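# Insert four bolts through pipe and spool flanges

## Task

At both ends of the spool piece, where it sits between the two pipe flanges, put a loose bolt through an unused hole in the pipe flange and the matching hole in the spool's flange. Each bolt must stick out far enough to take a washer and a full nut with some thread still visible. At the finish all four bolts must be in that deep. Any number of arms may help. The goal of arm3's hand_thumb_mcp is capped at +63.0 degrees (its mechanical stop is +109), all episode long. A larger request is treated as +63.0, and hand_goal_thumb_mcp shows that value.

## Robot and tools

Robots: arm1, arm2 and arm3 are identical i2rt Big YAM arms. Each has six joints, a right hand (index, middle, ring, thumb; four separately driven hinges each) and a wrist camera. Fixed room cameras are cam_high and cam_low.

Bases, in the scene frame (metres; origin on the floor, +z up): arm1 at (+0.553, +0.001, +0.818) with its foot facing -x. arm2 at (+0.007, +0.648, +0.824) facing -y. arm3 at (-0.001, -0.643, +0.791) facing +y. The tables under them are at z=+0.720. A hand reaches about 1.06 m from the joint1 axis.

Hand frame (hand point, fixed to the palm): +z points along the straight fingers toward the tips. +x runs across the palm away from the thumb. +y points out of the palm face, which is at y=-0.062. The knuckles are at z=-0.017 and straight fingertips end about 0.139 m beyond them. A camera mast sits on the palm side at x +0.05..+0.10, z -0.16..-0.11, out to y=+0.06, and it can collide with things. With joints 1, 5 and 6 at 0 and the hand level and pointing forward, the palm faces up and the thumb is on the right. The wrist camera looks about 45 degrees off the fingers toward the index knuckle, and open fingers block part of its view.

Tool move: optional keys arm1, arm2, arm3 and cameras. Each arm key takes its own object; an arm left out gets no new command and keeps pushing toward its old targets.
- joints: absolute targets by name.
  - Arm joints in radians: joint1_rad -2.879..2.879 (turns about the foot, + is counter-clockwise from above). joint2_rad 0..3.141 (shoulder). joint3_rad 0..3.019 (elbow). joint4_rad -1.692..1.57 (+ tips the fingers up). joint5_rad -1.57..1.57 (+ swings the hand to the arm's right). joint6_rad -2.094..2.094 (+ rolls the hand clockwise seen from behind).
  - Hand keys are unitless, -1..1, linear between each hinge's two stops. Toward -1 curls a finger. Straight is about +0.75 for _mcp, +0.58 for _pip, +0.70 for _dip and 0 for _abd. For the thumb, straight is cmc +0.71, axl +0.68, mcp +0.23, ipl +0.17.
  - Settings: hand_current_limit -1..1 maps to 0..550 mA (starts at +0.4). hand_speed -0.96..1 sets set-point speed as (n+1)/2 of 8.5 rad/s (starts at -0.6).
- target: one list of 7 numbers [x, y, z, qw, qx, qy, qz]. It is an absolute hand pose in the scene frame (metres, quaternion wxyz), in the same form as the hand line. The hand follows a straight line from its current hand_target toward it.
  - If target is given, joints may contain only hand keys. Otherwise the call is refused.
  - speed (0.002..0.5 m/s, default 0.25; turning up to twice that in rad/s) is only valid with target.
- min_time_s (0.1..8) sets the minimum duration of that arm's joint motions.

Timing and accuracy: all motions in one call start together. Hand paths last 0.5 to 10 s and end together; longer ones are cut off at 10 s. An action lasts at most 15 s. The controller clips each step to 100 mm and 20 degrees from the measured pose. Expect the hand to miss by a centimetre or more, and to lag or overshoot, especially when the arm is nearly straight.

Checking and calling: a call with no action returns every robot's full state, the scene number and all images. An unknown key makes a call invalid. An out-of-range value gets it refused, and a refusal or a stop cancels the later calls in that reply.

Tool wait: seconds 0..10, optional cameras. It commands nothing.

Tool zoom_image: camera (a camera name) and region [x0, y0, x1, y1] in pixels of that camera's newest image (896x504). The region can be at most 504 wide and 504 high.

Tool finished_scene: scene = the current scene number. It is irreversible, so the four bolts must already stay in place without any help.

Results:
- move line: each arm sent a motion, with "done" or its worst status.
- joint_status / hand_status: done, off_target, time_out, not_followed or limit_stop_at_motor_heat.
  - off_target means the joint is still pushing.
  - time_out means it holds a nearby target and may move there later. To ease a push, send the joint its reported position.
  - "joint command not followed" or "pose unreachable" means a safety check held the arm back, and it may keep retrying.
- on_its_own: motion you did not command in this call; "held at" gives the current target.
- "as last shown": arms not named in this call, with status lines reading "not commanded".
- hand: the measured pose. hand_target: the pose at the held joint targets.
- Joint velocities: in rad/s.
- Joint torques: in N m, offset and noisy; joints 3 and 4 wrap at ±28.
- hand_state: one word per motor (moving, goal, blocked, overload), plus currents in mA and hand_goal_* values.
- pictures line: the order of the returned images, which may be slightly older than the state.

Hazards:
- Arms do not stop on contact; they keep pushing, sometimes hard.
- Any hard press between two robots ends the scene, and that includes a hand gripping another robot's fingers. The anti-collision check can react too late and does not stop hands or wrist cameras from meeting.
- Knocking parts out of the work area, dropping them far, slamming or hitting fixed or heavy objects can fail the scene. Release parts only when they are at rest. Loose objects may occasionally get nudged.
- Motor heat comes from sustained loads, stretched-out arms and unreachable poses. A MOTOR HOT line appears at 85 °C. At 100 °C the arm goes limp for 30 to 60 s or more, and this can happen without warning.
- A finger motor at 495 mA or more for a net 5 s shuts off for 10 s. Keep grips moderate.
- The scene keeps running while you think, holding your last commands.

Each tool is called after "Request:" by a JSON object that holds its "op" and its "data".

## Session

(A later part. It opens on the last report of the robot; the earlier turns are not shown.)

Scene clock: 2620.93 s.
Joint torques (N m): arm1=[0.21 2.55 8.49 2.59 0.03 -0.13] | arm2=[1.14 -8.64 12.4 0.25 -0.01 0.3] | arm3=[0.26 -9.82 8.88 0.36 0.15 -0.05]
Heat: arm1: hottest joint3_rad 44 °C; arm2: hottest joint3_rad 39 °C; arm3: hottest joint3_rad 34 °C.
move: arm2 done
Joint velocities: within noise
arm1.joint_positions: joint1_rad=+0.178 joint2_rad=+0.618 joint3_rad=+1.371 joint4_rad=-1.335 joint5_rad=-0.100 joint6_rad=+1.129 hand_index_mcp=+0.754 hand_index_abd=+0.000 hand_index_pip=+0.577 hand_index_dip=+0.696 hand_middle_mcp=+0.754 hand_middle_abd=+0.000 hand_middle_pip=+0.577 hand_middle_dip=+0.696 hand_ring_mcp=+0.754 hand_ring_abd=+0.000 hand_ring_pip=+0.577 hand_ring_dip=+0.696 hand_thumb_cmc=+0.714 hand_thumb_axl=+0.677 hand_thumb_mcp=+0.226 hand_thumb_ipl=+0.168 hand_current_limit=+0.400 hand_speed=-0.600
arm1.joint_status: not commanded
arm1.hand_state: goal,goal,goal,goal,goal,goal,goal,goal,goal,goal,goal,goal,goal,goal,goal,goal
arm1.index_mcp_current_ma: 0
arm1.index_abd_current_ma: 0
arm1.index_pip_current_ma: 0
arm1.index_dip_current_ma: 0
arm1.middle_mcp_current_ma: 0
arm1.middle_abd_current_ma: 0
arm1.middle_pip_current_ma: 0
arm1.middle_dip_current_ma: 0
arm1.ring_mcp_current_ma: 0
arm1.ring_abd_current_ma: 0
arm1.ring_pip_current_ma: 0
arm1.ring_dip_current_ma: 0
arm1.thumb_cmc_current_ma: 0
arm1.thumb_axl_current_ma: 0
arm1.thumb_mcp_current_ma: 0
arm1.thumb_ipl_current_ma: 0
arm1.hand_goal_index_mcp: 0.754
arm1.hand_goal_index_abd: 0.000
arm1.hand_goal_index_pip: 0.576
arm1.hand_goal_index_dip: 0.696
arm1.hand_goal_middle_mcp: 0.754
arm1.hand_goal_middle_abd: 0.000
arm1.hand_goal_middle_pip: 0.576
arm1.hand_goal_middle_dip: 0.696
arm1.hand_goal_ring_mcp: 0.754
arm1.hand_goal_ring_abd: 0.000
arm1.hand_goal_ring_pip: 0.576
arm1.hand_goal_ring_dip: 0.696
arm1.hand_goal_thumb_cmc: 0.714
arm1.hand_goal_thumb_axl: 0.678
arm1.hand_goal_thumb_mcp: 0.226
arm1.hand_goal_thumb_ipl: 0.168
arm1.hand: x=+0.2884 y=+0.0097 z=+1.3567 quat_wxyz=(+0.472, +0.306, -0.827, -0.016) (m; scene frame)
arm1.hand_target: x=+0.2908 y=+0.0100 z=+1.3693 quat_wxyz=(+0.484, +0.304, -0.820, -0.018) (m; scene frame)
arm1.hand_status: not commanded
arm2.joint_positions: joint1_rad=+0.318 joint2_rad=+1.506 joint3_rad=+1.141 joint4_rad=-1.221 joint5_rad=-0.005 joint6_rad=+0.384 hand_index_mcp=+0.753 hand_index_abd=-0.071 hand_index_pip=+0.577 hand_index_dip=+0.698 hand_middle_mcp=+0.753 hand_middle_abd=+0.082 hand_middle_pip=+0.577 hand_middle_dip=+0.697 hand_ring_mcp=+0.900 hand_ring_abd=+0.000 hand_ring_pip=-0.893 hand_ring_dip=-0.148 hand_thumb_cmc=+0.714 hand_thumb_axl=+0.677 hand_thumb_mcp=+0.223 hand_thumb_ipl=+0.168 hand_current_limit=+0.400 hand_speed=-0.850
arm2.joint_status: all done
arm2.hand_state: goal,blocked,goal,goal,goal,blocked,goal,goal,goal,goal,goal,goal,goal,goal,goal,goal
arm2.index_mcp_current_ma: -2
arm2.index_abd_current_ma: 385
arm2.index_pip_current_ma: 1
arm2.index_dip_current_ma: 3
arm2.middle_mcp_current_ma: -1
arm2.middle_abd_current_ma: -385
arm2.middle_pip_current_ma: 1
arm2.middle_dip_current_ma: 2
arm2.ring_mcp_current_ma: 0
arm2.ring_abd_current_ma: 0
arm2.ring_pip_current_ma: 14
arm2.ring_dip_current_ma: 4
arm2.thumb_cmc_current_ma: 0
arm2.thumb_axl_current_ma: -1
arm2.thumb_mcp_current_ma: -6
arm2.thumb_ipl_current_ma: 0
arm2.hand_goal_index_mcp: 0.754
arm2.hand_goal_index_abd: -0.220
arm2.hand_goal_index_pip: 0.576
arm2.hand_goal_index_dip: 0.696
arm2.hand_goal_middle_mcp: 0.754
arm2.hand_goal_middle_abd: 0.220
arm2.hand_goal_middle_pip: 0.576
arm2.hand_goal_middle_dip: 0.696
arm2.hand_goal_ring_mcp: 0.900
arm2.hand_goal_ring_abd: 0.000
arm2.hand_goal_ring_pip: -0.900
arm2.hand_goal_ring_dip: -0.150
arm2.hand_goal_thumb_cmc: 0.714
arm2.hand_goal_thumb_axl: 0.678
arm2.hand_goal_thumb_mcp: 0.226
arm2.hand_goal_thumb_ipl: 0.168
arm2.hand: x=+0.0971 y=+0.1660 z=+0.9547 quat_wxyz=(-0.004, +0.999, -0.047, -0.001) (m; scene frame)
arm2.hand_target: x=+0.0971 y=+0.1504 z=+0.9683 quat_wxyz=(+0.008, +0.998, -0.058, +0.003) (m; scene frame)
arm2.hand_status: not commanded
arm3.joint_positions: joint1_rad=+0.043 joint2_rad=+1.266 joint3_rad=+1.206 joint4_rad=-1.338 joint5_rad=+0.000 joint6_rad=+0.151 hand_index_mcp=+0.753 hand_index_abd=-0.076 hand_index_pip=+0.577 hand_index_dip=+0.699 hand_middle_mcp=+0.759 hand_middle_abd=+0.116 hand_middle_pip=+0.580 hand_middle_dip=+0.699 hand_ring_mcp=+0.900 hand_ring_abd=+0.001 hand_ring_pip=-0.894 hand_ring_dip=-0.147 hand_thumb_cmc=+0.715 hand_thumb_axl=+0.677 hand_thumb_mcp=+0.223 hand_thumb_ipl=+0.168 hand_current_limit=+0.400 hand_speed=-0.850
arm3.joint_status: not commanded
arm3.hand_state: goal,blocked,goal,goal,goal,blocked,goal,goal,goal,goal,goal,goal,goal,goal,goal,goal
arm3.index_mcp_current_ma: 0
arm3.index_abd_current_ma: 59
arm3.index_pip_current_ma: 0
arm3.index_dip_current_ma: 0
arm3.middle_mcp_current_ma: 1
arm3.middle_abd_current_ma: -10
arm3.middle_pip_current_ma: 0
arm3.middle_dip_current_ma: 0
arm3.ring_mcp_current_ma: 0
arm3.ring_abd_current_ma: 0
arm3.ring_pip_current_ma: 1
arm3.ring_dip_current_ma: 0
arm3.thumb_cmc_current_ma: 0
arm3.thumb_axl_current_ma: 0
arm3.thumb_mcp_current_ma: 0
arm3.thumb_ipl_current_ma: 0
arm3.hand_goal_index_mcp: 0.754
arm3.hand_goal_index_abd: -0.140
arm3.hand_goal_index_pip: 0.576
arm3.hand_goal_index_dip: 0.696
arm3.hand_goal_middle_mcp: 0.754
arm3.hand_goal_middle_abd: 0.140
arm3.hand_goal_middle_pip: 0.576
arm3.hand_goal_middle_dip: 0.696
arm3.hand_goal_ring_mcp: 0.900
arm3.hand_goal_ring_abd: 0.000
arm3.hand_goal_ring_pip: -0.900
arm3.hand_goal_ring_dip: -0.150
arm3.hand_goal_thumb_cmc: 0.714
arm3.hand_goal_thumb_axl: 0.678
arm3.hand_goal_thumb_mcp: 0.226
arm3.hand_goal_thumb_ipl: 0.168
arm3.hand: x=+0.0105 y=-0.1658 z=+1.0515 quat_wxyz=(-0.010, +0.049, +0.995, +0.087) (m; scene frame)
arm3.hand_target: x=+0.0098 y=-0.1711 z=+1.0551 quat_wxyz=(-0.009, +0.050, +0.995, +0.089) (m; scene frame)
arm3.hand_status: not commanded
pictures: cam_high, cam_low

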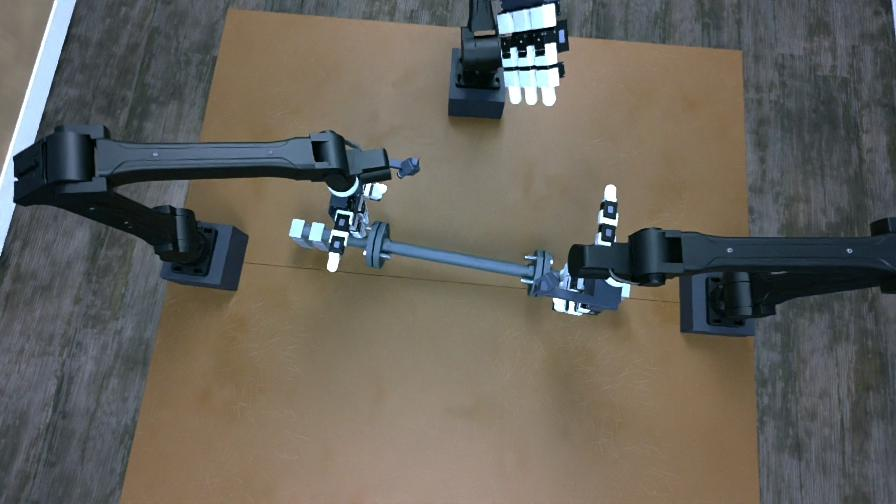

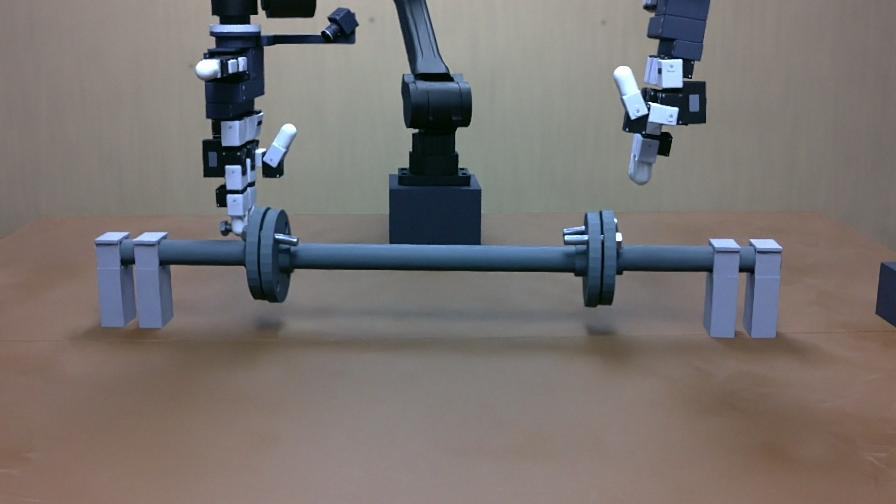

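Request:
{"op": "move", "data": {"arm2": {"joints":{"joint3_rad":1.201,"joint4_rad":-1.242},"min_time_s":1}, "cameras": ["cam_low","cam_high"]}}

Request:
{"op": "zoom_image", "data": {"camera": "cam_low", "region": [210, 205, 310, 255]}}

Request:
{"op": "zoom_image", "data": {"camera": "cam_high", "region": [355, 218, 391, 242]}}

Scene clock: 2629.37 s.
Joint torques (N m): arm1=[0.21 2.55 8.5 2.58 0.03 -0.13] | arm2=[1.14 -8.64 12.53 0.27 -0.01 0.3] | arm3=[0.26 -9.88 8.88 0.35 0.14 -0.04]
Heat: arm1: hottest joint3_rad 44 °C; arm2: hottest joint3_rad 40 °C; arm3: hottest joint3_rad 34 °C.
move: arm2 done
Joint velocities: within noise
arm1, arm3: as last shown
arm2.joint_positions: joint1_rad=+0.318 joint2_rad=+1.506 joint3_rad=+1.151 joint4_rad=-1.234 joint5_rad=-0.005 joint6_rad=+0.384 hand_index_mcp=+0.753 hand_index_abd=-0.071 hand_index_pip=+0.577 hand_index_dip=+0.698 hand_middle_mcp=+0.753 hand_middle_abd=+0.082 hand_middle_pip=+0.577 hand_middle_dip=+0.697 hand_ring_mcp=+0.900 hand_ring_abd=+0.000 hand_ring_pip=-0.893 hand_ring_dip=-0.148 hand_thumb_cmc=+0.714 hand_thumb_axl=+0.677 hand_thumb_mcp=+0.223 hand_thumb_ipl=+0.168 hand_current_limit=+0.400 hand_speed=-0.850
arm2.joint_status: all done
arm2.hand_state: goal,blocked,goal,goal,goal,blocked,goal,goal,goal,goal,goal,goal,goal,goal,goal,goal
arm2.index_mcp_current_ma: -2
arm2.index_abd_current_ma: 385
arm2.index_pip_current_ma: 1
arm2.index_dip_current_ma: 3
arm2.middle_mcp_current_ma: -1
arm2.middle_abd_current_ma: -385
arm2.middle_pip_current_ma: 1
arm2.middle_dip_current_ma: 2
arm2.ring_mcp_current_ma: 0
arm2.ring_abd_current_ma: 0
arm2.ring_pip_current_ma: 14
arm2.ring_dip_current_ma: 4
arm2.thumb_cmc_current_ma: 0
arm2.thumb_axl_current_ma: -1
arm2.thumb_mcp_current_ma: -6
arm2.thumb_ipl_current_ma: 0
arm2.hand_goal_index_mcp: 0.754
arm2.hand_goal_index_abd: -0.220
arm2.hand_goal_index_pip: 0.576
arm2.hand_goal_index_dip: 0.696
arm2.hand_goal_middle_mcp: 0.754
arm2.hand_goal_middle_abd: 0.220
arm2.hand_goal_middle_pip: 0.576
arm2.hand_goal_middle_dip: 0.696
arm2.hand_goal_ring_mcp: 0.900
arm2.hand_goal_ring_abd: 0.000
arm2.hand_goal_ring_pip: -0.900
arm2.hand_goal_ring_dip: -0.150
arm2.hand_goal_thumb_cmc: 0.714
arm2.hand_goal_thumb_axl: 0.678
arm2.hand_goal_thumb_mcp: 0.226
arm2.hand_goal_thumb_ipl: 0.168
arm2.hand: x=+0.0973 y=+0.1651 z=+0.9583 quat_wxyz=(-0.005, +0.999, -0.047, -0.001) (m; scene frame)
arm2.hand_target: x=+0.0975 y=+0.1491 z=+0.9726 quat_wxyz=(+0.008, +0.998, -0.058, +0.003) (m; scene frame)
arm2.hand_status: not commanded
pictures: cam_high, cam_low

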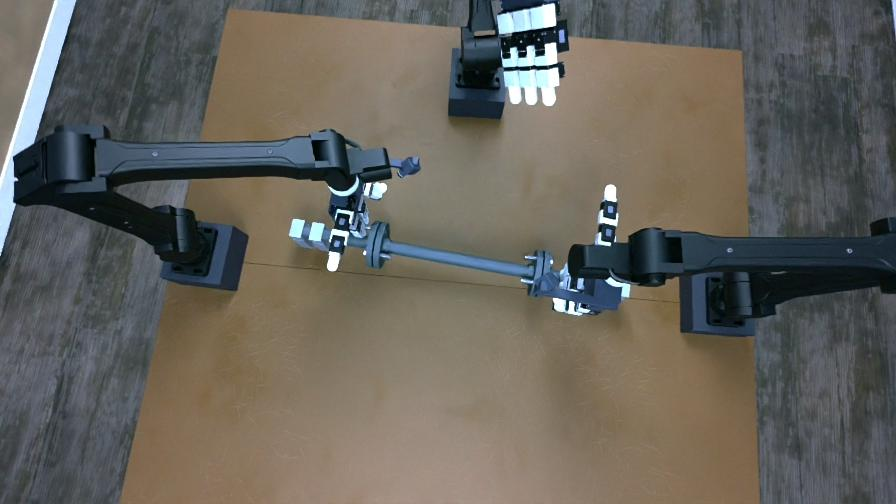

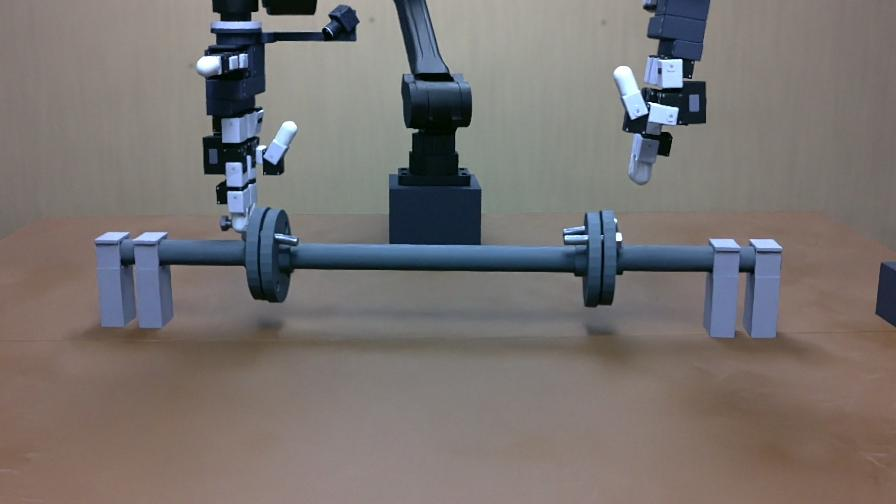

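Scaled by 5.040.

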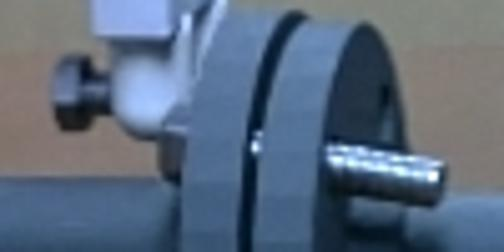

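Scaled by 14.000.

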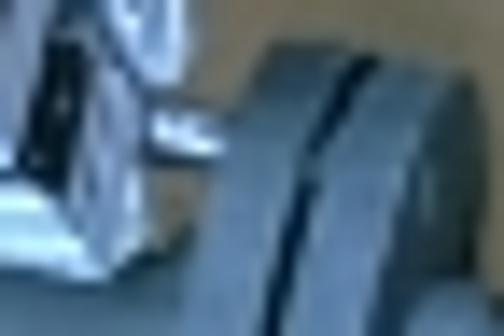

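Request:
{"op": "move", "data": {"arm2": {"joints":{"joint3_rad":1.2075,"joint4_rad":-1.2485},"min_time_s":1}}}

Request:
{"op": "move", "data": {"arm2": {"joints":{"joint1_rad":0.310,"joint2_rad":1.5305,"joint3_rad":1.217},"min_time_s":1}, "cameras": ["cam_low","cam_high"]}}

Request:
{"op": "zoom_image", "data": {"camera": "cam_low", "region": [210, 205, 310, 255]}}

Request:
{"op": "zoom_image", "data": {"camera": "cam_high", "region": [355, 218, 391, 242]}}

Scene clock: 2656.27 s.
Joint torques (N m): arm1=[0.15 2.61 8.5 2.59 0.03 -0.13] | arm2=[1.14 -8.7 12.63 0.28 -0.01 0.31] | arm3=[0.21 -9.82 8.9 0.35 0.14 -0.05]
Heat: arm1: hottest joint3_rad 44 °C; arm2: hottest joint3_rad 42 °C; arm3: hottest joint3_rad 34 °C.
move: arm2 done
Joint velocities: within noise
arm1, arm3: as last shown
arm2.joint_positions: joint1_rad=+0.318 joint2_rad=+1.506 joint3_rad=+1.157 joint4_rad=-1.241 joint5_rad=-0.005 joint6_rad=+0.384 hand_index_mcp=+0.753 hand_index_abd=-0.071 hand_index_pip=+0.577 hand_index_dip=+0.698 hand_middle_mcp=+0.753 hand_middle_abd=+0.082 hand_middle_pip=+0.577 hand_middle_dip=+0.697 hand_ring_mcp=+0.900 hand_ring_abd=+0.000 hand_ring_pip=-0.893 hand_ring_dip=-0.148 hand_thumb_cmc=+0.714 hand_thumb_axl=+0.677 hand_thumb_mcp=+0.223 hand_thumb_ipl=+0.168 hand_current_limit=+0.400 hand_speed=-0.850
arm2.joint_status: all done
arm2.hand_state: goal,blocked,goal,goal,goal,blocked,goal,goal,goal,goal,goal,goal,goal,goal,goal,goal
arm2.index_mcp_current_ma: -2
arm2.index_abd_current_ma: 385
arm2.index_pip_current_ma: 1
arm2.index_dip_current_ma: 3
arm2.middle_mcp_current_ma: -1
arm2.middle_abd_current_ma: -385
arm2.middle_pip_current_ma: 1
arm2.middle_dip_current_ma: 2
arm2.ring_mcp_current_ma: 0
arm2.ring_abd_current_ma: 0
arm2.ring_pip_current_ma: 14
arm2.ring_dip_current_ma: 4
arm2.thumb_cmc_current_ma: 0
arm2.thumb_axl_current_ma: -1
arm2.thumb_mcp_current_ma: -6
arm2.thumb_ipl_current_ma: 0
arm2.hand_goal_index_mcp: 0.754
arm2.hand_goal_index_abd: -0.220
arm2.hand_goal_index_pip: 0.576
arm2.hand_goal_index_dip: 0.696
arm2.hand_goal_middle_mcp: 0.754
arm2.hand_goal_middle_abd: 0.220
arm2.hand_goal_middle_pip: 0.576
arm2.hand_goal_middle_dip: 0.696
arm2.hand_goal_ring_mcp: 0.900
arm2.hand_goal_ring_abd: 0.000
arm2.hand_goal_ring_pip: -0.900
arm2.hand_goal_ring_dip: -0.150
arm2.hand_goal_thumb_cmc: 0.714
arm2.hand_goal_thumb_axl: 0.678
arm2.hand_goal_thumb_mcp: 0.226
arm2.hand_goal_thumb_ipl: 0.168
arm2.hand: x=+0.0974 y=+0.1648 z=+0.9602 quat_wxyz=(-0.006, +0.999, -0.047, -0.002) (m; scene frame)
arm2.hand_target: x=+0.0977 y=+0.1484 z=+0.9750 quat_wxyz=(+0.008, +0.998, -0.058, +0.003) (m; scene frame)
arm2.hand_status: not commanded
pictures: none

Scene clock: 2657.57 s.
Joint torques (N m): arm1=[0.15 2.55 8.49 2.59 0.03 -0.13] | arm2=[1.08 -8.82 12.74 0.36 -0.01 0.3] | arm3=[0.26 -9.82 8.88 0.35 0.14 -0.05]
Heat: arm1: hottest joint3_rad 44 °C; arm2: hottest joint3_rad 42 °C; arm3: hottest joint3_rad 34 °C.
move: arm2 done
Joint velocities: within noise
arm1, arm3: as last shown
arm2.joint_positions: joint1_rad=+0.318 joint2_rad=+1.516 joint3_rad=+1.165 joint4_rad=-1.243 joint5_rad=-0.005 joint6_rad=+0.384 hand_index_mcp=+0.755 hand_index_abd=-0.071 hand_index_pip=+0.577 hand_index_dip=+0.698 hand_middle_mcp=+0.754 hand_middle_abd=+0.082 hand_middle_pip=+0.577 hand_middle_dip=+0.697 hand_ring_mcp=+0.900 hand_ring_abd=+0.000 hand_ring_pip=-0.893 hand_ring_dip=-0.148 hand_thumb_cmc=+0.714 hand_thumb_axl=+0.677 hand_thumb_mcp=+0.223 hand_thumb_ipl=+0.168 hand_current_limit=+0.400 hand_speed=-0.850
arm2.joint_status: all done
arm2.hand_state: goal,blocked,goal,goal,goal,blocked,goal,goal,goal,goal,goal,goal,goal,goal,goal,goal
arm2.index_mcp_current_ma: 2
arm2.index_abd_current_ma: 385
arm2.index_pip_current_ma: 1
arm2.index_dip_current_ma: 3
arm2.middle_mcp_current_ma: 0
arm2.middle_abd_current_ma: -385
arm2.middle_pip_current_ma: 1
arm2.middle_dip_current_ma: 2
arm2.ring_mcp_current_ma: 0
arm2.ring_abd_current_ma: 0
arm2.ring_pip_current_ma: 14
arm2.ring_dip_current_ma: 4
arm2.thumb_cmc_current_ma: 0
arm2.thumb_axl_current_ma: -1
arm2.thumb_mcp_current_ma: -6
arm2.thumb_ipl_current_ma: 0
arm2.hand_goal_index_mcp: 0.754
arm2.hand_goal_index_abd: -0.220
arm2.hand_goal_index_pip: 0.576
arm2.hand_goal_index_dip: 0.696
arm2.hand_goal_middle_mcp: 0.754
arm2.hand_goal_middle_abd: 0.220
arm2.hand_goal_middle_pip: 0.576
arm2.hand_goal_middle_dip: 0.696
arm2.hand_goal_ring_mcp: 0.900
arm2.hand_goal_ring_abd: 0.000
arm2.hand_goal_ring_pip: -0.900
arm2.hand_goal_ring_dip: -0.150
arm2.hand_goal_thumb_cmc: 0.714
arm2.hand_goal_thumb_axl: 0.678
arm2.hand_goal_thumb_mcp: 0.226
arm2.hand_goal_thumb_ipl: 0.168
arm2.hand: x=+0.0980 y=+0.1623 z=+0.9589 quat_wxyz=(-0.008, +0.999, -0.047, -0.002) (m; scene frame)
arm2.hand_target: x=+0.0979 y=+0.1447 z=+0.9741 quat_wxyz=(+0.007, +0.998, -0.059, +0.003) (m; scene frame)
arm2.hand_status: not commanded
pictures: cam_high, cam_low

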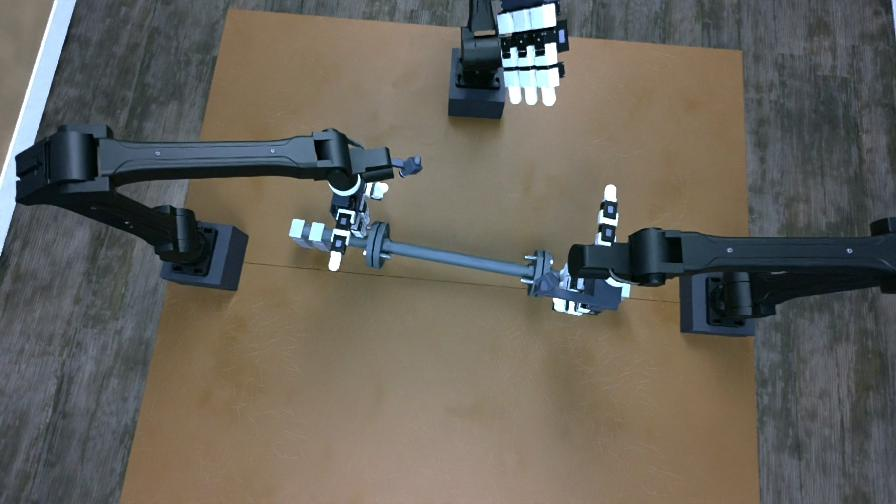

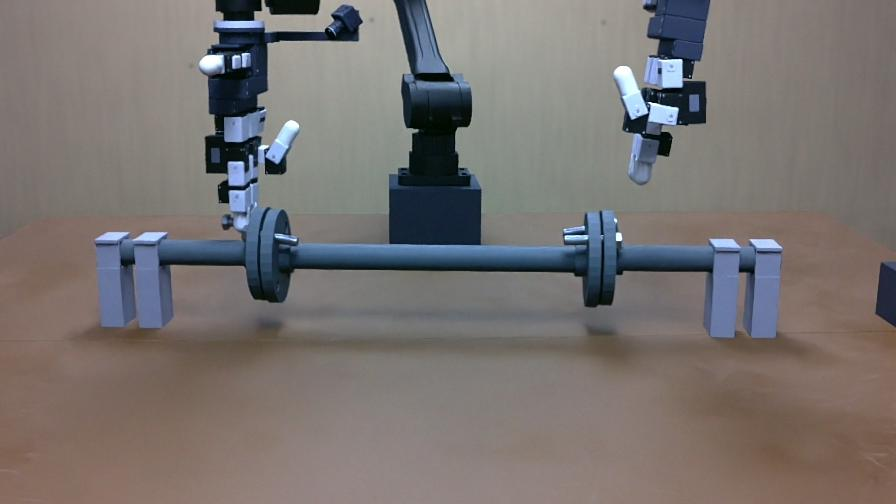

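Scaled by 5.040.

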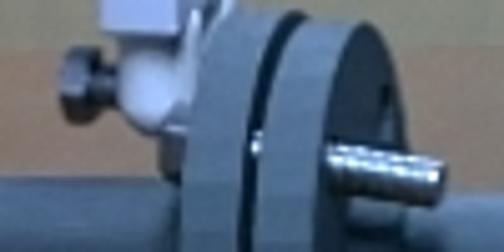

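Scaled by 14.000.

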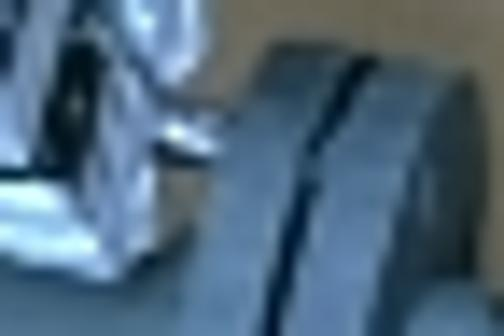

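Request:
{"op": "move", "data": {"arm2": {"joints":{"joint1_rad":0.304,"joint2_rad":1.5365,"joint3_rad":1.223},"min_time_s":1}, "cameras": ["cam_low","cam_high"]}}

Request:
{"op": "zoom_image", "data": {"camera": "cam_low", "region": [210, 205, 310, 255]}}

Request:
{"op": "zoom_image", "data": {"camera": "cam_high", "region": [355, 218, 391, 242]}}

Scene clock: 2671.07 s.
Joint torques (N m): arm1=[0.21 2.55 8.5 2.59 0.04 -0.13] | arm2=[1.03 -8.88 12.89 0.44 0 0.3] | arm3=[0.26 -9.88 8.88 0.35 0.15 -0.05]
Heat: arm1: hottest joint3_rad 44 °C; arm2: hottest joint3_rad 42 °C; arm3: hottest joint3_rad 34 °C.
move: arm2 done
Joint velocities: within noise
arm1, arm3: as last shown
arm2.joint_positions: joint1_rad=+0.313 joint2_rad=+1.522 joint3_rad=+1.169 joint4_rad=-1.245 joint5_rad=-0.005 joint6_rad=+0.385 hand_index_mcp=+0.757 hand_index_abd=-0.071 hand_index_pip=+0.578 hand_index_dip=+0.698 hand_middle_mcp=+0.759 hand_middle_abd=+0.082 hand_middle_pip=+0.578 hand_middle_dip=+0.697 hand_ring_mcp=+0.900 hand_ring_abd=+0.000 hand_ring_pip=-0.893 hand_ring_dip=-0.148 hand_thumb_cmc=+0.714 hand_thumb_axl=+0.677 hand_thumb_mcp=+0.223 hand_thumb_ipl=+0.168 hand_current_limit=+0.400 hand_speed=-0.850
arm2.joint_status: all done
arm2.hand_state: goal,blocked,goal,goal,goal,blocked,goal,goal,goal,goal,goal,goal,goal,goal,goal,goal
arm2.index_mcp_current_ma: 6
arm2.index_abd_current_ma: 385
arm2.index_pip_current_ma: 3
arm2.index_dip_current_ma: 3
arm2.middle_mcp_current_ma: 10
arm2.middle_abd_current_ma: -385
arm2.middle_pip_current_ma: 4
arm2.middle_dip_current_ma: 2
arm2.ring_mcp_current_ma: 0
arm2.ring_abd_current_ma: 0
arm2.ring_pip_current_ma: 14
arm2.ring_dip_current_ma: 4
arm2.thumb_cmc_current_ma: 0
arm2.thumb_axl_current_ma: -1
arm2.thumb_mcp_current_ma: -6
arm2.thumb_ipl_current_ma: 0
arm2.hand_goal_index_mcp: 0.754
arm2.hand_goal_index_abd: -0.220
arm2.hand_goal_index_pip: 0.576
arm2.hand_goal_index_dip: 0.696
arm2.hand_goal_middle_mcp: 0.754
arm2.hand_goal_middle_abd: 0.220
arm2.hand_goal_middle_pip: 0.576
arm2.hand_goal_middle_dip: 0.696
arm2.hand_goal_ring_mcp: 0.900
arm2.hand_goal_ring_abd: 0.000
arm2.hand_goal_ring_pip: -0.900
arm2.hand_goal_ring_dip: -0.150
arm2.hand_goal_thumb_cmc: 0.714
arm2.hand_goal_thumb_axl: 0.678
arm2.hand_goal_thumb_mcp: 0.226
arm2.hand_goal_thumb_ipl: 0.168
arm2.hand: x=+0.0955 y=+0.1609 z=+0.9573 quat_wxyz=(-0.010, +0.999, -0.050, -0.003) (m; scene frame)
arm2.hand_target: x=+0.0953 y=+0.1420 z=+0.9736 quat_wxyz=(+0.007, +0.998, -0.062, +0.003) (m; scene frame)
arm2.hand_status: not commanded
pictures: cam_high, cam_low

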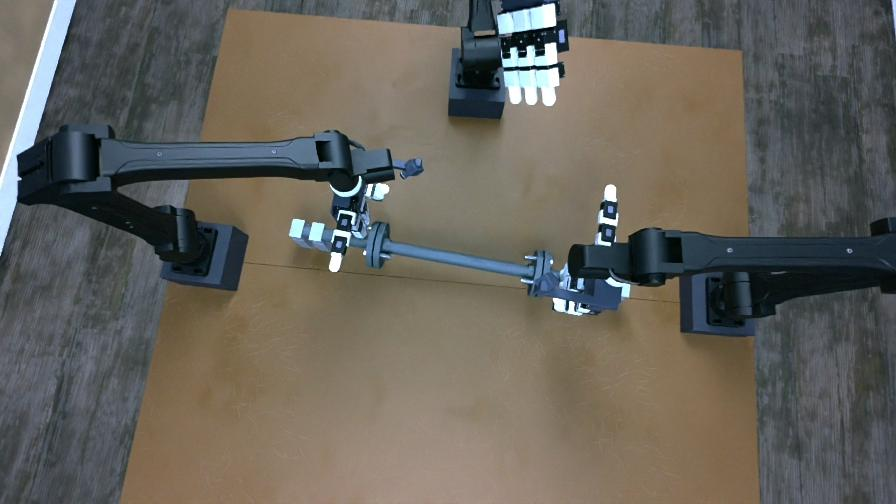

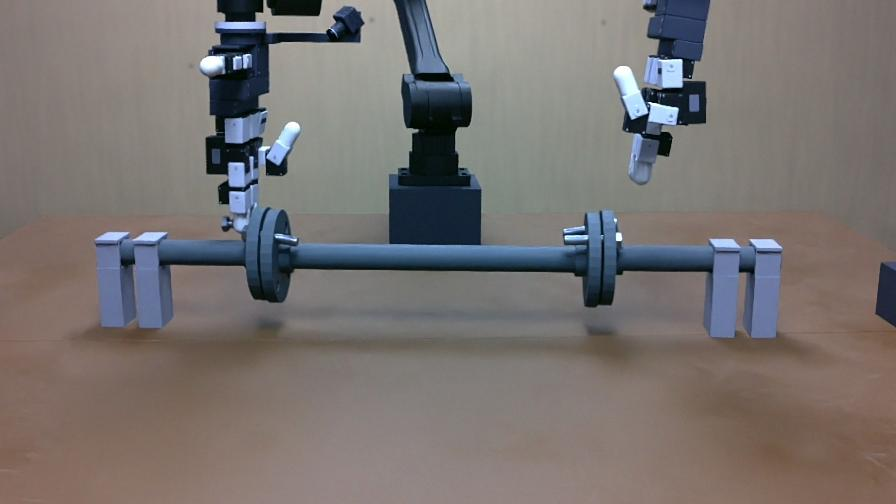

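Scaled by 5.040.

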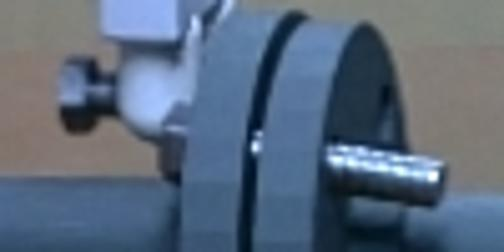

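Scaled by 14.000.

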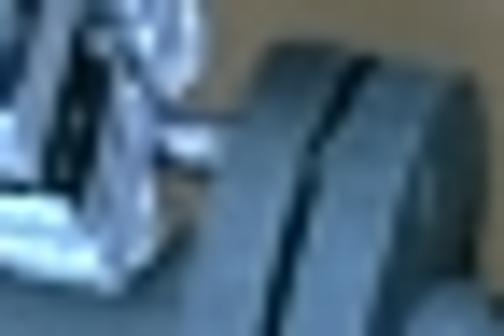

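Request:
{"op": "move", "data": {"arm2": {"joints":{"joint3_rad":1.237,"joint4_rad":-1.266},"min_time_s":1}, "cameras": ["cam_low","cam_high"]}}

Request:
{"op": "zoom_image", "data": {"camera": "cam_low", "region": [210, 205, 310, 255]}}

Request:
{"op": "zoom_image", "data": {"camera": "cam_high", "region": [355, 218, 391, 242]}}

Scene clock: 2681.23 s.
Joint torques (N m): arm1=[0.21 2.55 8.51 2.58 0.04 -0.13] | arm2=[1.03 -9 13.04 0.4 0.01 0.29] | arm3=[0.26 -9.88 8.9 0.36 0.14 -0.05]
Heat: arm1: hottest joint3_rad 44 °C; arm2: hottest joint3_rad 42 °C; arm3: hottest joint3_rad 34 °C.
move: arm2 done
Joint velocities: within noise
arm1, arm3: as last shown
arm2.joint_positions: joint1_rad=+0.313 joint2_rad=+1.524 joint3_rad=+1.181 joint4_rad=-1.262 joint5_rad=-0.006 joint6_rad=+0.385 hand_index_mcp=+0.758 hand_index_abd=-0.071 hand_index_pip=+0.578 hand_index_dip=+0.698 hand_middle_mcp=+0.759 hand_middle_abd=+0.082 hand_middle_pip=+0.579 hand_middle_dip=+0.697 hand_ring_mcp=+0.900 hand_ring_abd=+0.000 hand_ring_pip=-0.893 hand_ring_dip=-0.148 hand_thumb_cmc=+0.714 hand_thumb_axl=+0.677 hand_thumb_mcp=+0.223 hand_thumb_ipl=+0.168 hand_current_limit=+0.400 hand_speed=-0.850
arm2.joint_status: all done
arm2.hand_state: goal,blocked,goal,goal,goal,blocked,goal,goal,goal,goal,goal,goal,goal,goal,goal,goal
arm2.index_mcp_current_ma: 7
arm2.index_abd_current_ma: 385
arm2.index_pip_current_ma: 4
arm2.index_dip_current_ma: 3
arm2.middle_mcp_current_ma: 12
arm2.middle_abd_current_ma: -385
arm2.middle_pip_current_ma: 5
arm2.middle_dip_current_ma: 2
arm2.ring_mcp_current_ma: 0
arm2.ring_abd_current_ma: 0
arm2.ring_pip_current_ma: 14
arm2.ring_dip_current_ma: 4
arm2.thumb_cmc_current_ma: 0
arm2.thumb_axl_current_ma: -1
arm2.thumb_mcp_current_ma: -6
arm2.thumb_ipl_current_ma: 0
arm2.hand_goal_index_mcp: 0.754
arm2.hand_goal_index_abd: -0.220
arm2.hand_goal_index_pip: 0.576
arm2.hand_goal_index_dip: 0.696
arm2.hand_goal_middle_mcp: 0.754
arm2.hand_goal_middle_abd: 0.220
arm2.hand_goal_middle_pip: 0.576
arm2.hand_goal_middle_dip: 0.696
arm2.hand_goal_ring_mcp: 0.900
arm2.hand_goal_ring_abd: 0.000
arm2.hand_goal_ring_pip: -0.900
arm2.hand_goal_ring_dip: -0.150
arm2.hand_goal_thumb_cmc: 0.714
arm2.hand_goal_thumb_axl: 0.678
arm2.hand_goal_thumb_mcp: 0.226
arm2.hand_goal_thumb_ipl: 0.168
arm2.hand: x=+0.0958 y=+0.1604 z=+0.9610 quat_wxyz=(-0.013, +0.999, -0.050, -0.004) (m; scene frame)
arm2.hand_target: x=+0.0955 y=+0.1413 z=+0.9785 quat_wxyz=(+0.006, +0.998, -0.062, +0.002) (m; scene frame)
arm2.hand_status: not commanded
pictures: cam_high, cam_low

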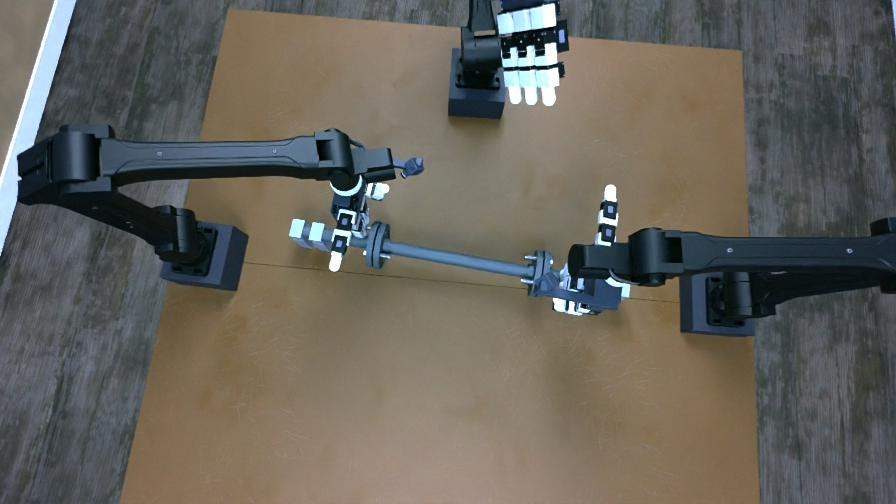

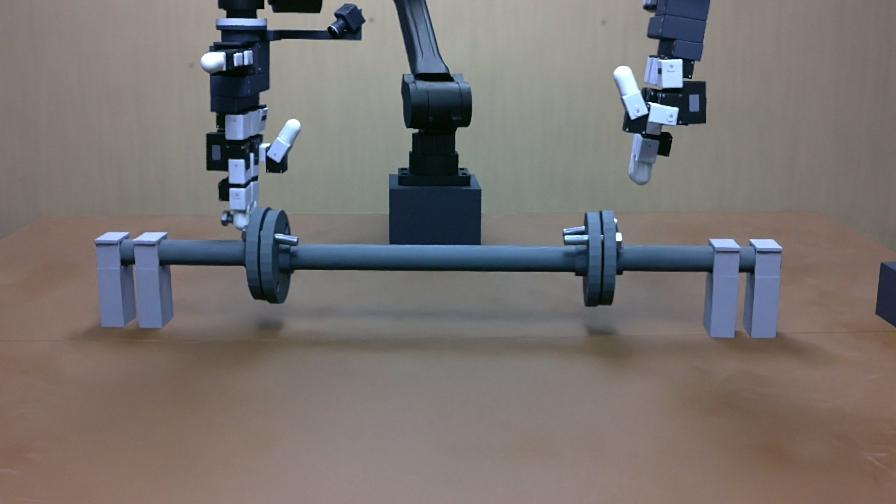

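Scaled by 5.040.

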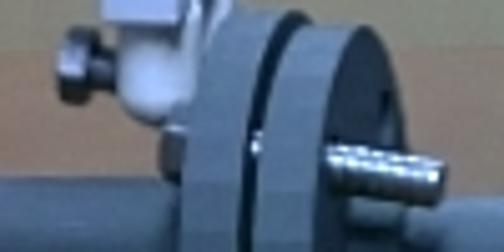

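Scaled by 14.000.

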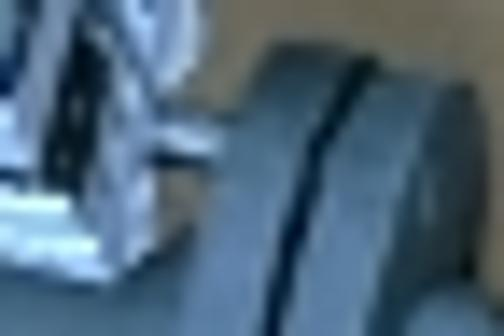

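Request:
{"op": "move", "data": {"cameras": ["cam_low","cam_high"]}}

Request:
{"op": "zoom_image", "data": {"camera": "cam_low", "region": [210, 205, 310, 255]}}

Request:
{"op": "zoom_image", "data": {"camera": "cam_high", "region": [355, 218, 391, 242]}}

Scene clock: 2714.03 s.
Joint torques (N m): arm1=[0.21 2.55 8.51 2.61 0.03 -0.13] | arm2=[1.03 -9 13.04 0.39 0.01 0.29] | arm3=[0.26 -9.82 8.91 0.35 0.15 -0.05]
Heat: arm1: hottest joint3_rad 44 °C; arm2: hottest joint3_rad 42 °C; arm3: hottest joint3_rad 34 °C.
Joint velocities: within noise
arm1.joint_positions: joint1_rad=+0.178 joint2_rad=+0.618 joint3_rad=+1.371 joint4_rad=-1.335 joint5_rad=-0.100 joint6_rad=+1.129 hand_index_mcp=+0.754 hand_index_abd=+0.000 hand_index_pip=+0.577 hand_index_dip=+0.696 hand_middle_mcp=+0.754 hand_middle_abd=+0.000 hand_middle_pip=+0.577 hand_middle_dip=+0.696 hand_ring_mcp=+0.754 hand_ring_abd=+0.000 hand_ring_pip=+0.577 hand_ring_dip=+0.696 hand_thumb_cmc=+0.714 hand_thumb_axl=+0.677 hand_thumb_mcp=+0.226 hand_thumb_ipl=+0.168 hand_current_limit=+0.400 hand_speed=-0.600
arm1.joint_status: not commanded
arm1.hand_state: goal,goal,goal,goal,goal,goal,goal,goal,goal,goal,goal,goal,goal,goal,goal,goal
arm1.index_mcp_current_ma: 0
arm1.index_abd_current_ma: 0
arm1.index_pip_current_ma: 0
arm1.index_dip_current_ma: 0
arm1.middle_mcp_current_ma: 0
arm1.middle_abd_current_ma: 0
arm1.middle_pip_current_ma: 0
arm1.middle_dip_current_ma: 0
arm1.ring_mcp_current_ma: 0
arm1.ring_abd_current_ma: 0
arm1.ring_pip_current_ma: 0
arm1.ring_dip_current_ma: 0
arm1.thumb_cmc_current_ma: 0
arm1.thumb_axl_current_ma: 0
arm1.thumb_mcp_current_ma: 0
arm1.thumb_ipl_current_ma: 0
arm1.hand_goal_index_mcp: 0.754
arm1.hand_goal_index_abd: 0.000
arm1.hand_goal_index_pip: 0.576
arm1.hand_goal_index_dip: 0.696
arm1.hand_goal_middle_mcp: 0.754
arm1.hand_goal_middle_abd: 0.000
arm1.hand_goal_middle_pip: 0.576
arm1.hand_goal_middle_dip: 0.696
arm1.hand_goal_ring_mcp: 0.754
arm1.hand_goal_ring_abd: 0.000
arm1.hand_goal_ring_pip: 0.576
arm1.hand_goal_ring_dip: 0.696
arm1.hand_goal_thumb_cmc: 0.714
arm1.hand_goal_thumb_axl: 0.678
arm1.hand_goal_thumb_mcp: 0.226
arm1.hand_goal_thumb_ipl: 0.168
arm1.hand: x=+0.2884 y=+0.0097 z=+1.3567 quat_wxyz=(+0.472, +0.306, -0.827, -0.016) (m; scene frame)
arm1.hand_target: x=+0.2908 y=+0.0100 z=+1.3693 quat_wxyz=(+0.484, +0.304, -0.820, -0.018) (m; scene frame)
arm1.hand_status: not commanded
arm2.joint_positions: joint1_rad=+0.313 joint2_rad=+1.524 joint3_rad=+1.181 joint4_rad=-1.262 joint5_rad=-0.006 joint6_rad=+0.385 hand_index_mcp=+0.758 hand_index_abd=-0.071 hand_index_pip=+0.578 hand_index_dip=+0.698 hand_middle_mcp=+0.759 hand_middle_abd=+0.082 hand_middle_pip=+0.579 hand_middle_dip=+0.697 hand_ring_mcp=+0.900 hand_ring_abd=+0.000 hand_ring_pip=-0.893 hand_ring_dip=-0.148 hand_thumb_cmc=+0.714 hand_thumb_axl=+0.677 hand_thumb_mcp=+0.223 hand_thumb_ipl=+0.168 hand_current_limit=+0.400 hand_speed=-0.850
arm2.joint_status: all done
arm2.hand_state: goal,blocked,goal,goal,goal,blocked,goal,goal,goal,goal,goal,goal,goal,goal,goal,goal
arm2.index_mcp_current_ma: 7
arm2.index_abd_current_ma: 385
arm2.index_pip_current_ma: 4
arm2.index_dip_current_ma: 3
arm2.middle_mcp_current_ma: 12
arm2.middle_abd_current_ma: -385
arm2.middle_pip_current_ma: 5
arm2.middle_dip_current_ma: 2
arm2.ring_mcp_current_ma: 0
arm2.ring_abd_current_ma: 0
arm2.ring_pip_current_ma: 14
arm2.ring_dip_current_ma: 4
arm2.thumb_cmc_current_ma: 0
arm2.thumb_axl_current_ma: -1
arm2.thumb_mcp_current_ma: -6
arm2.thumb_ipl_current_ma: 0
arm2.hand_goal_index_mcp: 0.754
arm2.hand_goal_index_abd: -0.220
arm2.hand_goal_index_pip: 0.576
arm2.hand_goal_index_dip: 0.696
arm2.hand_goal_middle_mcp: 0.754
arm2.hand_goal_middle_abd: 0.220
arm2.hand_goal_middle_pip: 0.576
arm2.hand_goal_middle_dip: 0.696
arm2.hand_goal_ring_mcp: 0.900
arm2.hand_goal_ring_abd: 0.000
arm2.hand_goal_ring_pip: -0.900
arm2.hand_goal_ring_dip: -0.150
arm2.hand_goal_thumb_cmc: 0.714
arm2.hand_goal_thumb_axl: 0.678
arm2.hand_goal_thumb_mcp: 0.226
arm2.hand_goal_thumb_ipl: 0.168
arm2.hand: x=+0.0958 y=+0.1604 z=+0.9610 quat_wxyz=(-0.013, +0.999, -0.050, -0.004) (m; scene frame)
arm2.hand_target: x=+0.0955 y=+0.1413 z=+0.9785 quat_wxyz=(+0.006, +0.998, -0.062, +0.002) (m; scene frame)
arm2.hand_status: not commanded
arm3.joint_positions: joint1_rad=+0.043 joint2_rad=+1.266 joint3_rad=+1.206 joint4_rad=-1.338 joint5_rad=+0.000 joint6_rad=+0.151 hand_index_mcp=+0.753 hand_index_abd=-0.076 hand_index_pip=+0.577 hand_index_dip=+0.699 hand_middle_mcp=+0.759 hand_middle_abd=+0.116 hand_middle_pip=+0.580 hand_middle_dip=+0.699 hand_ring_mcp=+0.900 hand_ring_abd=+0.001 hand_ring_pip=-0.894 hand_ring_dip=-0.147 hand_thumb_cmc=+0.715 hand_thumb_axl=+0.677 hand_thumb_mcp=+0.223 hand_thumb_ipl=+0.168 hand_current_limit=+0.400 hand_speed=-0.850
arm3.joint_status: not commanded
arm3.hand_state: goal,blocked,goal,goal,goal,blocked,goal,goal,goal,goal,goal,goal,goal,goal,goal,goal
arm3.index_mcp_current_ma: 0
arm3.index_abd_current_ma: 59
arm3.index_pip_current_ma: 0
arm3.index_dip_current_ma: 0
arm3.middle_mcp_current_ma: 1
arm3.middle_abd_current_ma: -10
arm3.middle_pip_current_ma: 0
arm3.middle_dip_current_ma: 0
arm3.ring_mcp_current_ma: 0
arm3.ring_abd_current_ma: 0
arm3.ring_pip_current_ma: 1
arm3.ring_dip_current_ma: 0
arm3.thumb_cmc_current_ma: 0
arm3.thumb_axl_current_ma: 0
arm3.thumb_mcp_current_ma: 0
arm3.thumb_ipl_current_ma: 0
arm3.hand_goal_index_mcp: 0.754
arm3.hand_goal_index_abd: -0.140
arm3.hand_goal_index_pip: 0.576
arm3.hand_goal_index_dip: 0.696
arm3.hand_goal_middle_mcp: 0.754
arm3.hand_goal_middle_abd: 0.140
arm3.hand_goal_middle_pip: 0.576
arm3.hand_goal_middle_dip: 0.696
arm3.hand_goal_ring_mcp: 0.900
arm3.hand_goal_ring_abd: 0.000
arm3.hand_goal_ring_pip: -0.900
arm3.hand_goal_ring_dip: -0.150
arm3.hand_goal_thumb_cmc: 0.714
arm3.hand_goal_thumb_axl: 0.678
arm3.hand_goal_thumb_mcp: 0.226
arm3.hand_goal_thumb_ipl: 0.168
arm3.hand: x=+0.0105 y=-0.1658 z=+1.0515 quat_wxyz=(-0.010, +0.049, +0.995, +0.087) (m; scene frame)
arm3.hand_target: x=+0.0098 y=-0.1711 z=+1.0551 quat_wxyz=(-0.009, +0.050, +0.995, +0.089) (m; scene frame)
arm3.hand_status: not commanded
pictures: cam_high, cam_low

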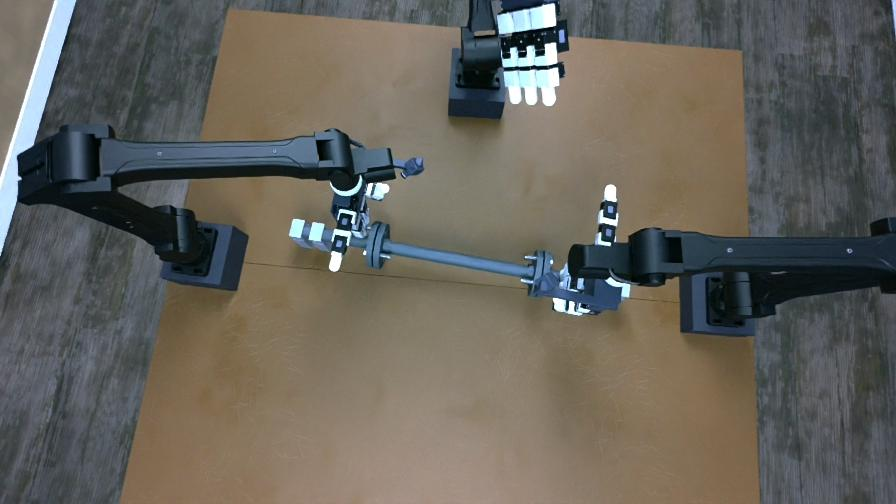

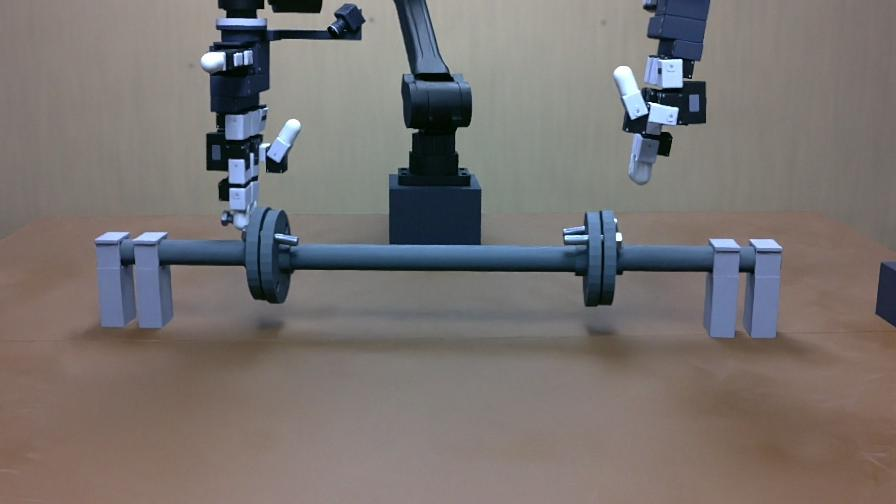

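Scaled by 5.040.

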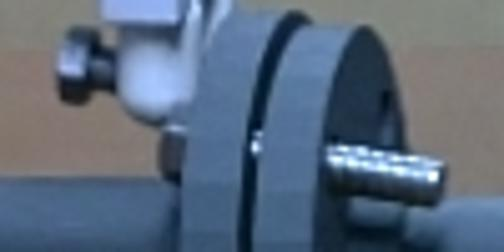

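Scaled by 14.000.

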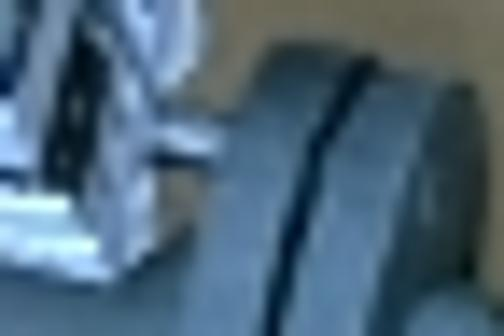

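Request:
{"op": "move", "data": {"arm2": {"joints": {"joint2_rad": 1.541, "joint3_rad": 1.2415}}, "cameras": ["cam_low"]}}

Request:
{"op": "zoom_image", "data": {"camera": "cam_low", "region": [210, 205, 310, 255]}}

Scene clock: 2754.83 s.
Joint torques (N m): arm1=[0.15 2.61 8.5 2.58 0.04 -0.13] | arm2=[1.03 -9.05 13.07 0.49 0.01 0.29] | arm3=[0.26 -9.82 8.88 0.35 0.14 -0.05]
Heat: arm1: hottest joint3_rad 44 °C; arm2: hottest joint3_rad 42 °C; arm3: hottest joint3_rad 34 °C.
move: arm2 done
Joint velocities: within noise
arm1, arm3: as last shown
arm2.joint_positions: joint1_rad=+0.313 joint2_rad=+1.528 joint3_rad=+1.185 joint4_rad=-1.264 joint5_rad=-0.006 joint6_rad=+0.385 hand_index_mcp=+0.760 hand_index_abd=-0.071 hand_index_pip=+0.580 hand_index_dip=+0.698 hand_middle_mcp=+0.761 hand_middle_abd=+0.082 hand_middle_pip=+0.580 hand_middle_dip=+0.697 hand_ring_mcp=+0.900 hand_ring_abd=+0.000 hand_ring_pip=-0.893 hand_ring_dip=-0.148 hand_thumb_cmc=+0.714 hand_thumb_axl=+0.677 hand_thumb_mcp=+0.223 hand_thumb_ipl=+0.168 hand_current_limit=+0.400 hand_speed=-0.850
arm2.joint_status: all done
arm2.hand_state: goal,blocked,goal,goal,goal,blocked,goal,goal,goal,goal,goal,goal,goal,goal,goal,goal
arm2.index_mcp_current_ma: 13
arm2.index_abd_current_ma: 385
arm2.index_pip_current_ma: 7
arm2.index_dip_current_ma: 3
arm2.middle_mcp_current_ma: 17
arm2.middle_abd_current_ma: -385
arm2.middle_pip_current_ma: 8
arm2.middle_dip_current_ma: 2
arm2.ring_mcp_current_ma: 0
arm2.ring_abd_current_ma: 0
arm2.ring_pip_current_ma: 14
arm2.ring_dip_current_ma: 4
arm2.thumb_cmc_current_ma: 0
arm2.thumb_axl_current_ma: -1
arm2.thumb_mcp_current_ma: -6
arm2.thumb_ipl_current_ma: 0
arm2.hand_goal_index_mcp: 0.754
arm2.hand_goal_index_abd: -0.220
arm2.hand_goal_index_pip: 0.576
arm2.hand_goal_index_dip: 0.696
arm2.hand_goal_middle_mcp: 0.754
arm2.hand_goal_middle_abd: 0.220
arm2.hand_goal_middle_pip: 0.576
arm2.hand_goal_middle_dip: 0.696
arm2.hand_goal_ring_mcp: 0.900
arm2.hand_goal_ring_abd: 0.000
arm2.hand_goal_ring_pip: -0.900
arm2.hand_goal_ring_dip: -0.150
arm2.hand_goal_thumb_cmc: 0.714
arm2.hand_goal_thumb_axl: 0.678
arm2.hand_goal_thumb_mcp: 0.226
arm2.hand_goal_thumb_ipl: 0.168
arm2.hand: x=+0.0960 y=+0.1594 z=+0.9605 quat_wxyz=(-0.014, +0.999, -0.051, -0.004) (m; scene frame)
arm2.hand_target: x=+0.0960 y=+0.1396 z=+0.9784 quat_wxyz=(+0.006, +0.998, -0.062, +0.002) (m; scene frame)
arm2.hand_status: not commanded
pictures: cam_low

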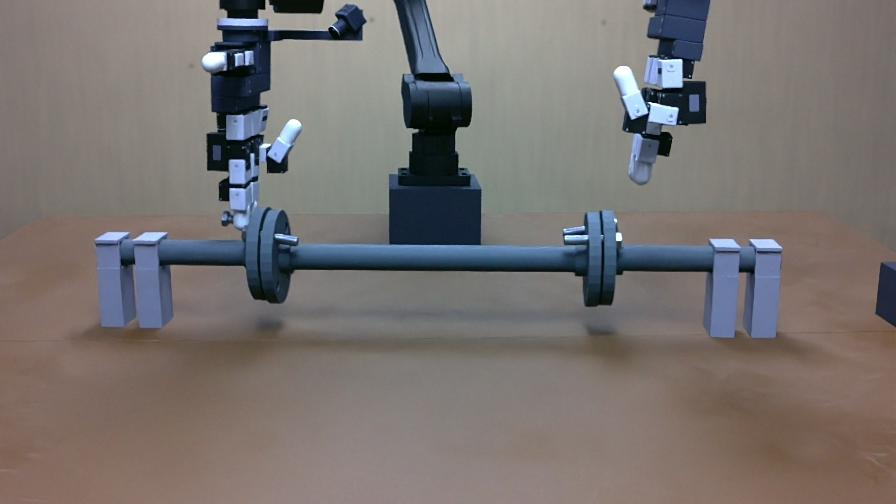

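Scaled by 5.040.

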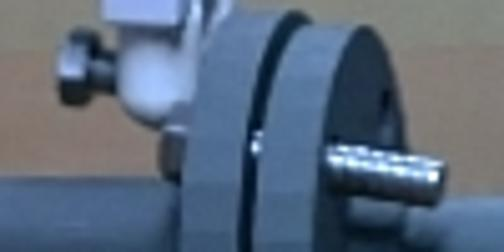

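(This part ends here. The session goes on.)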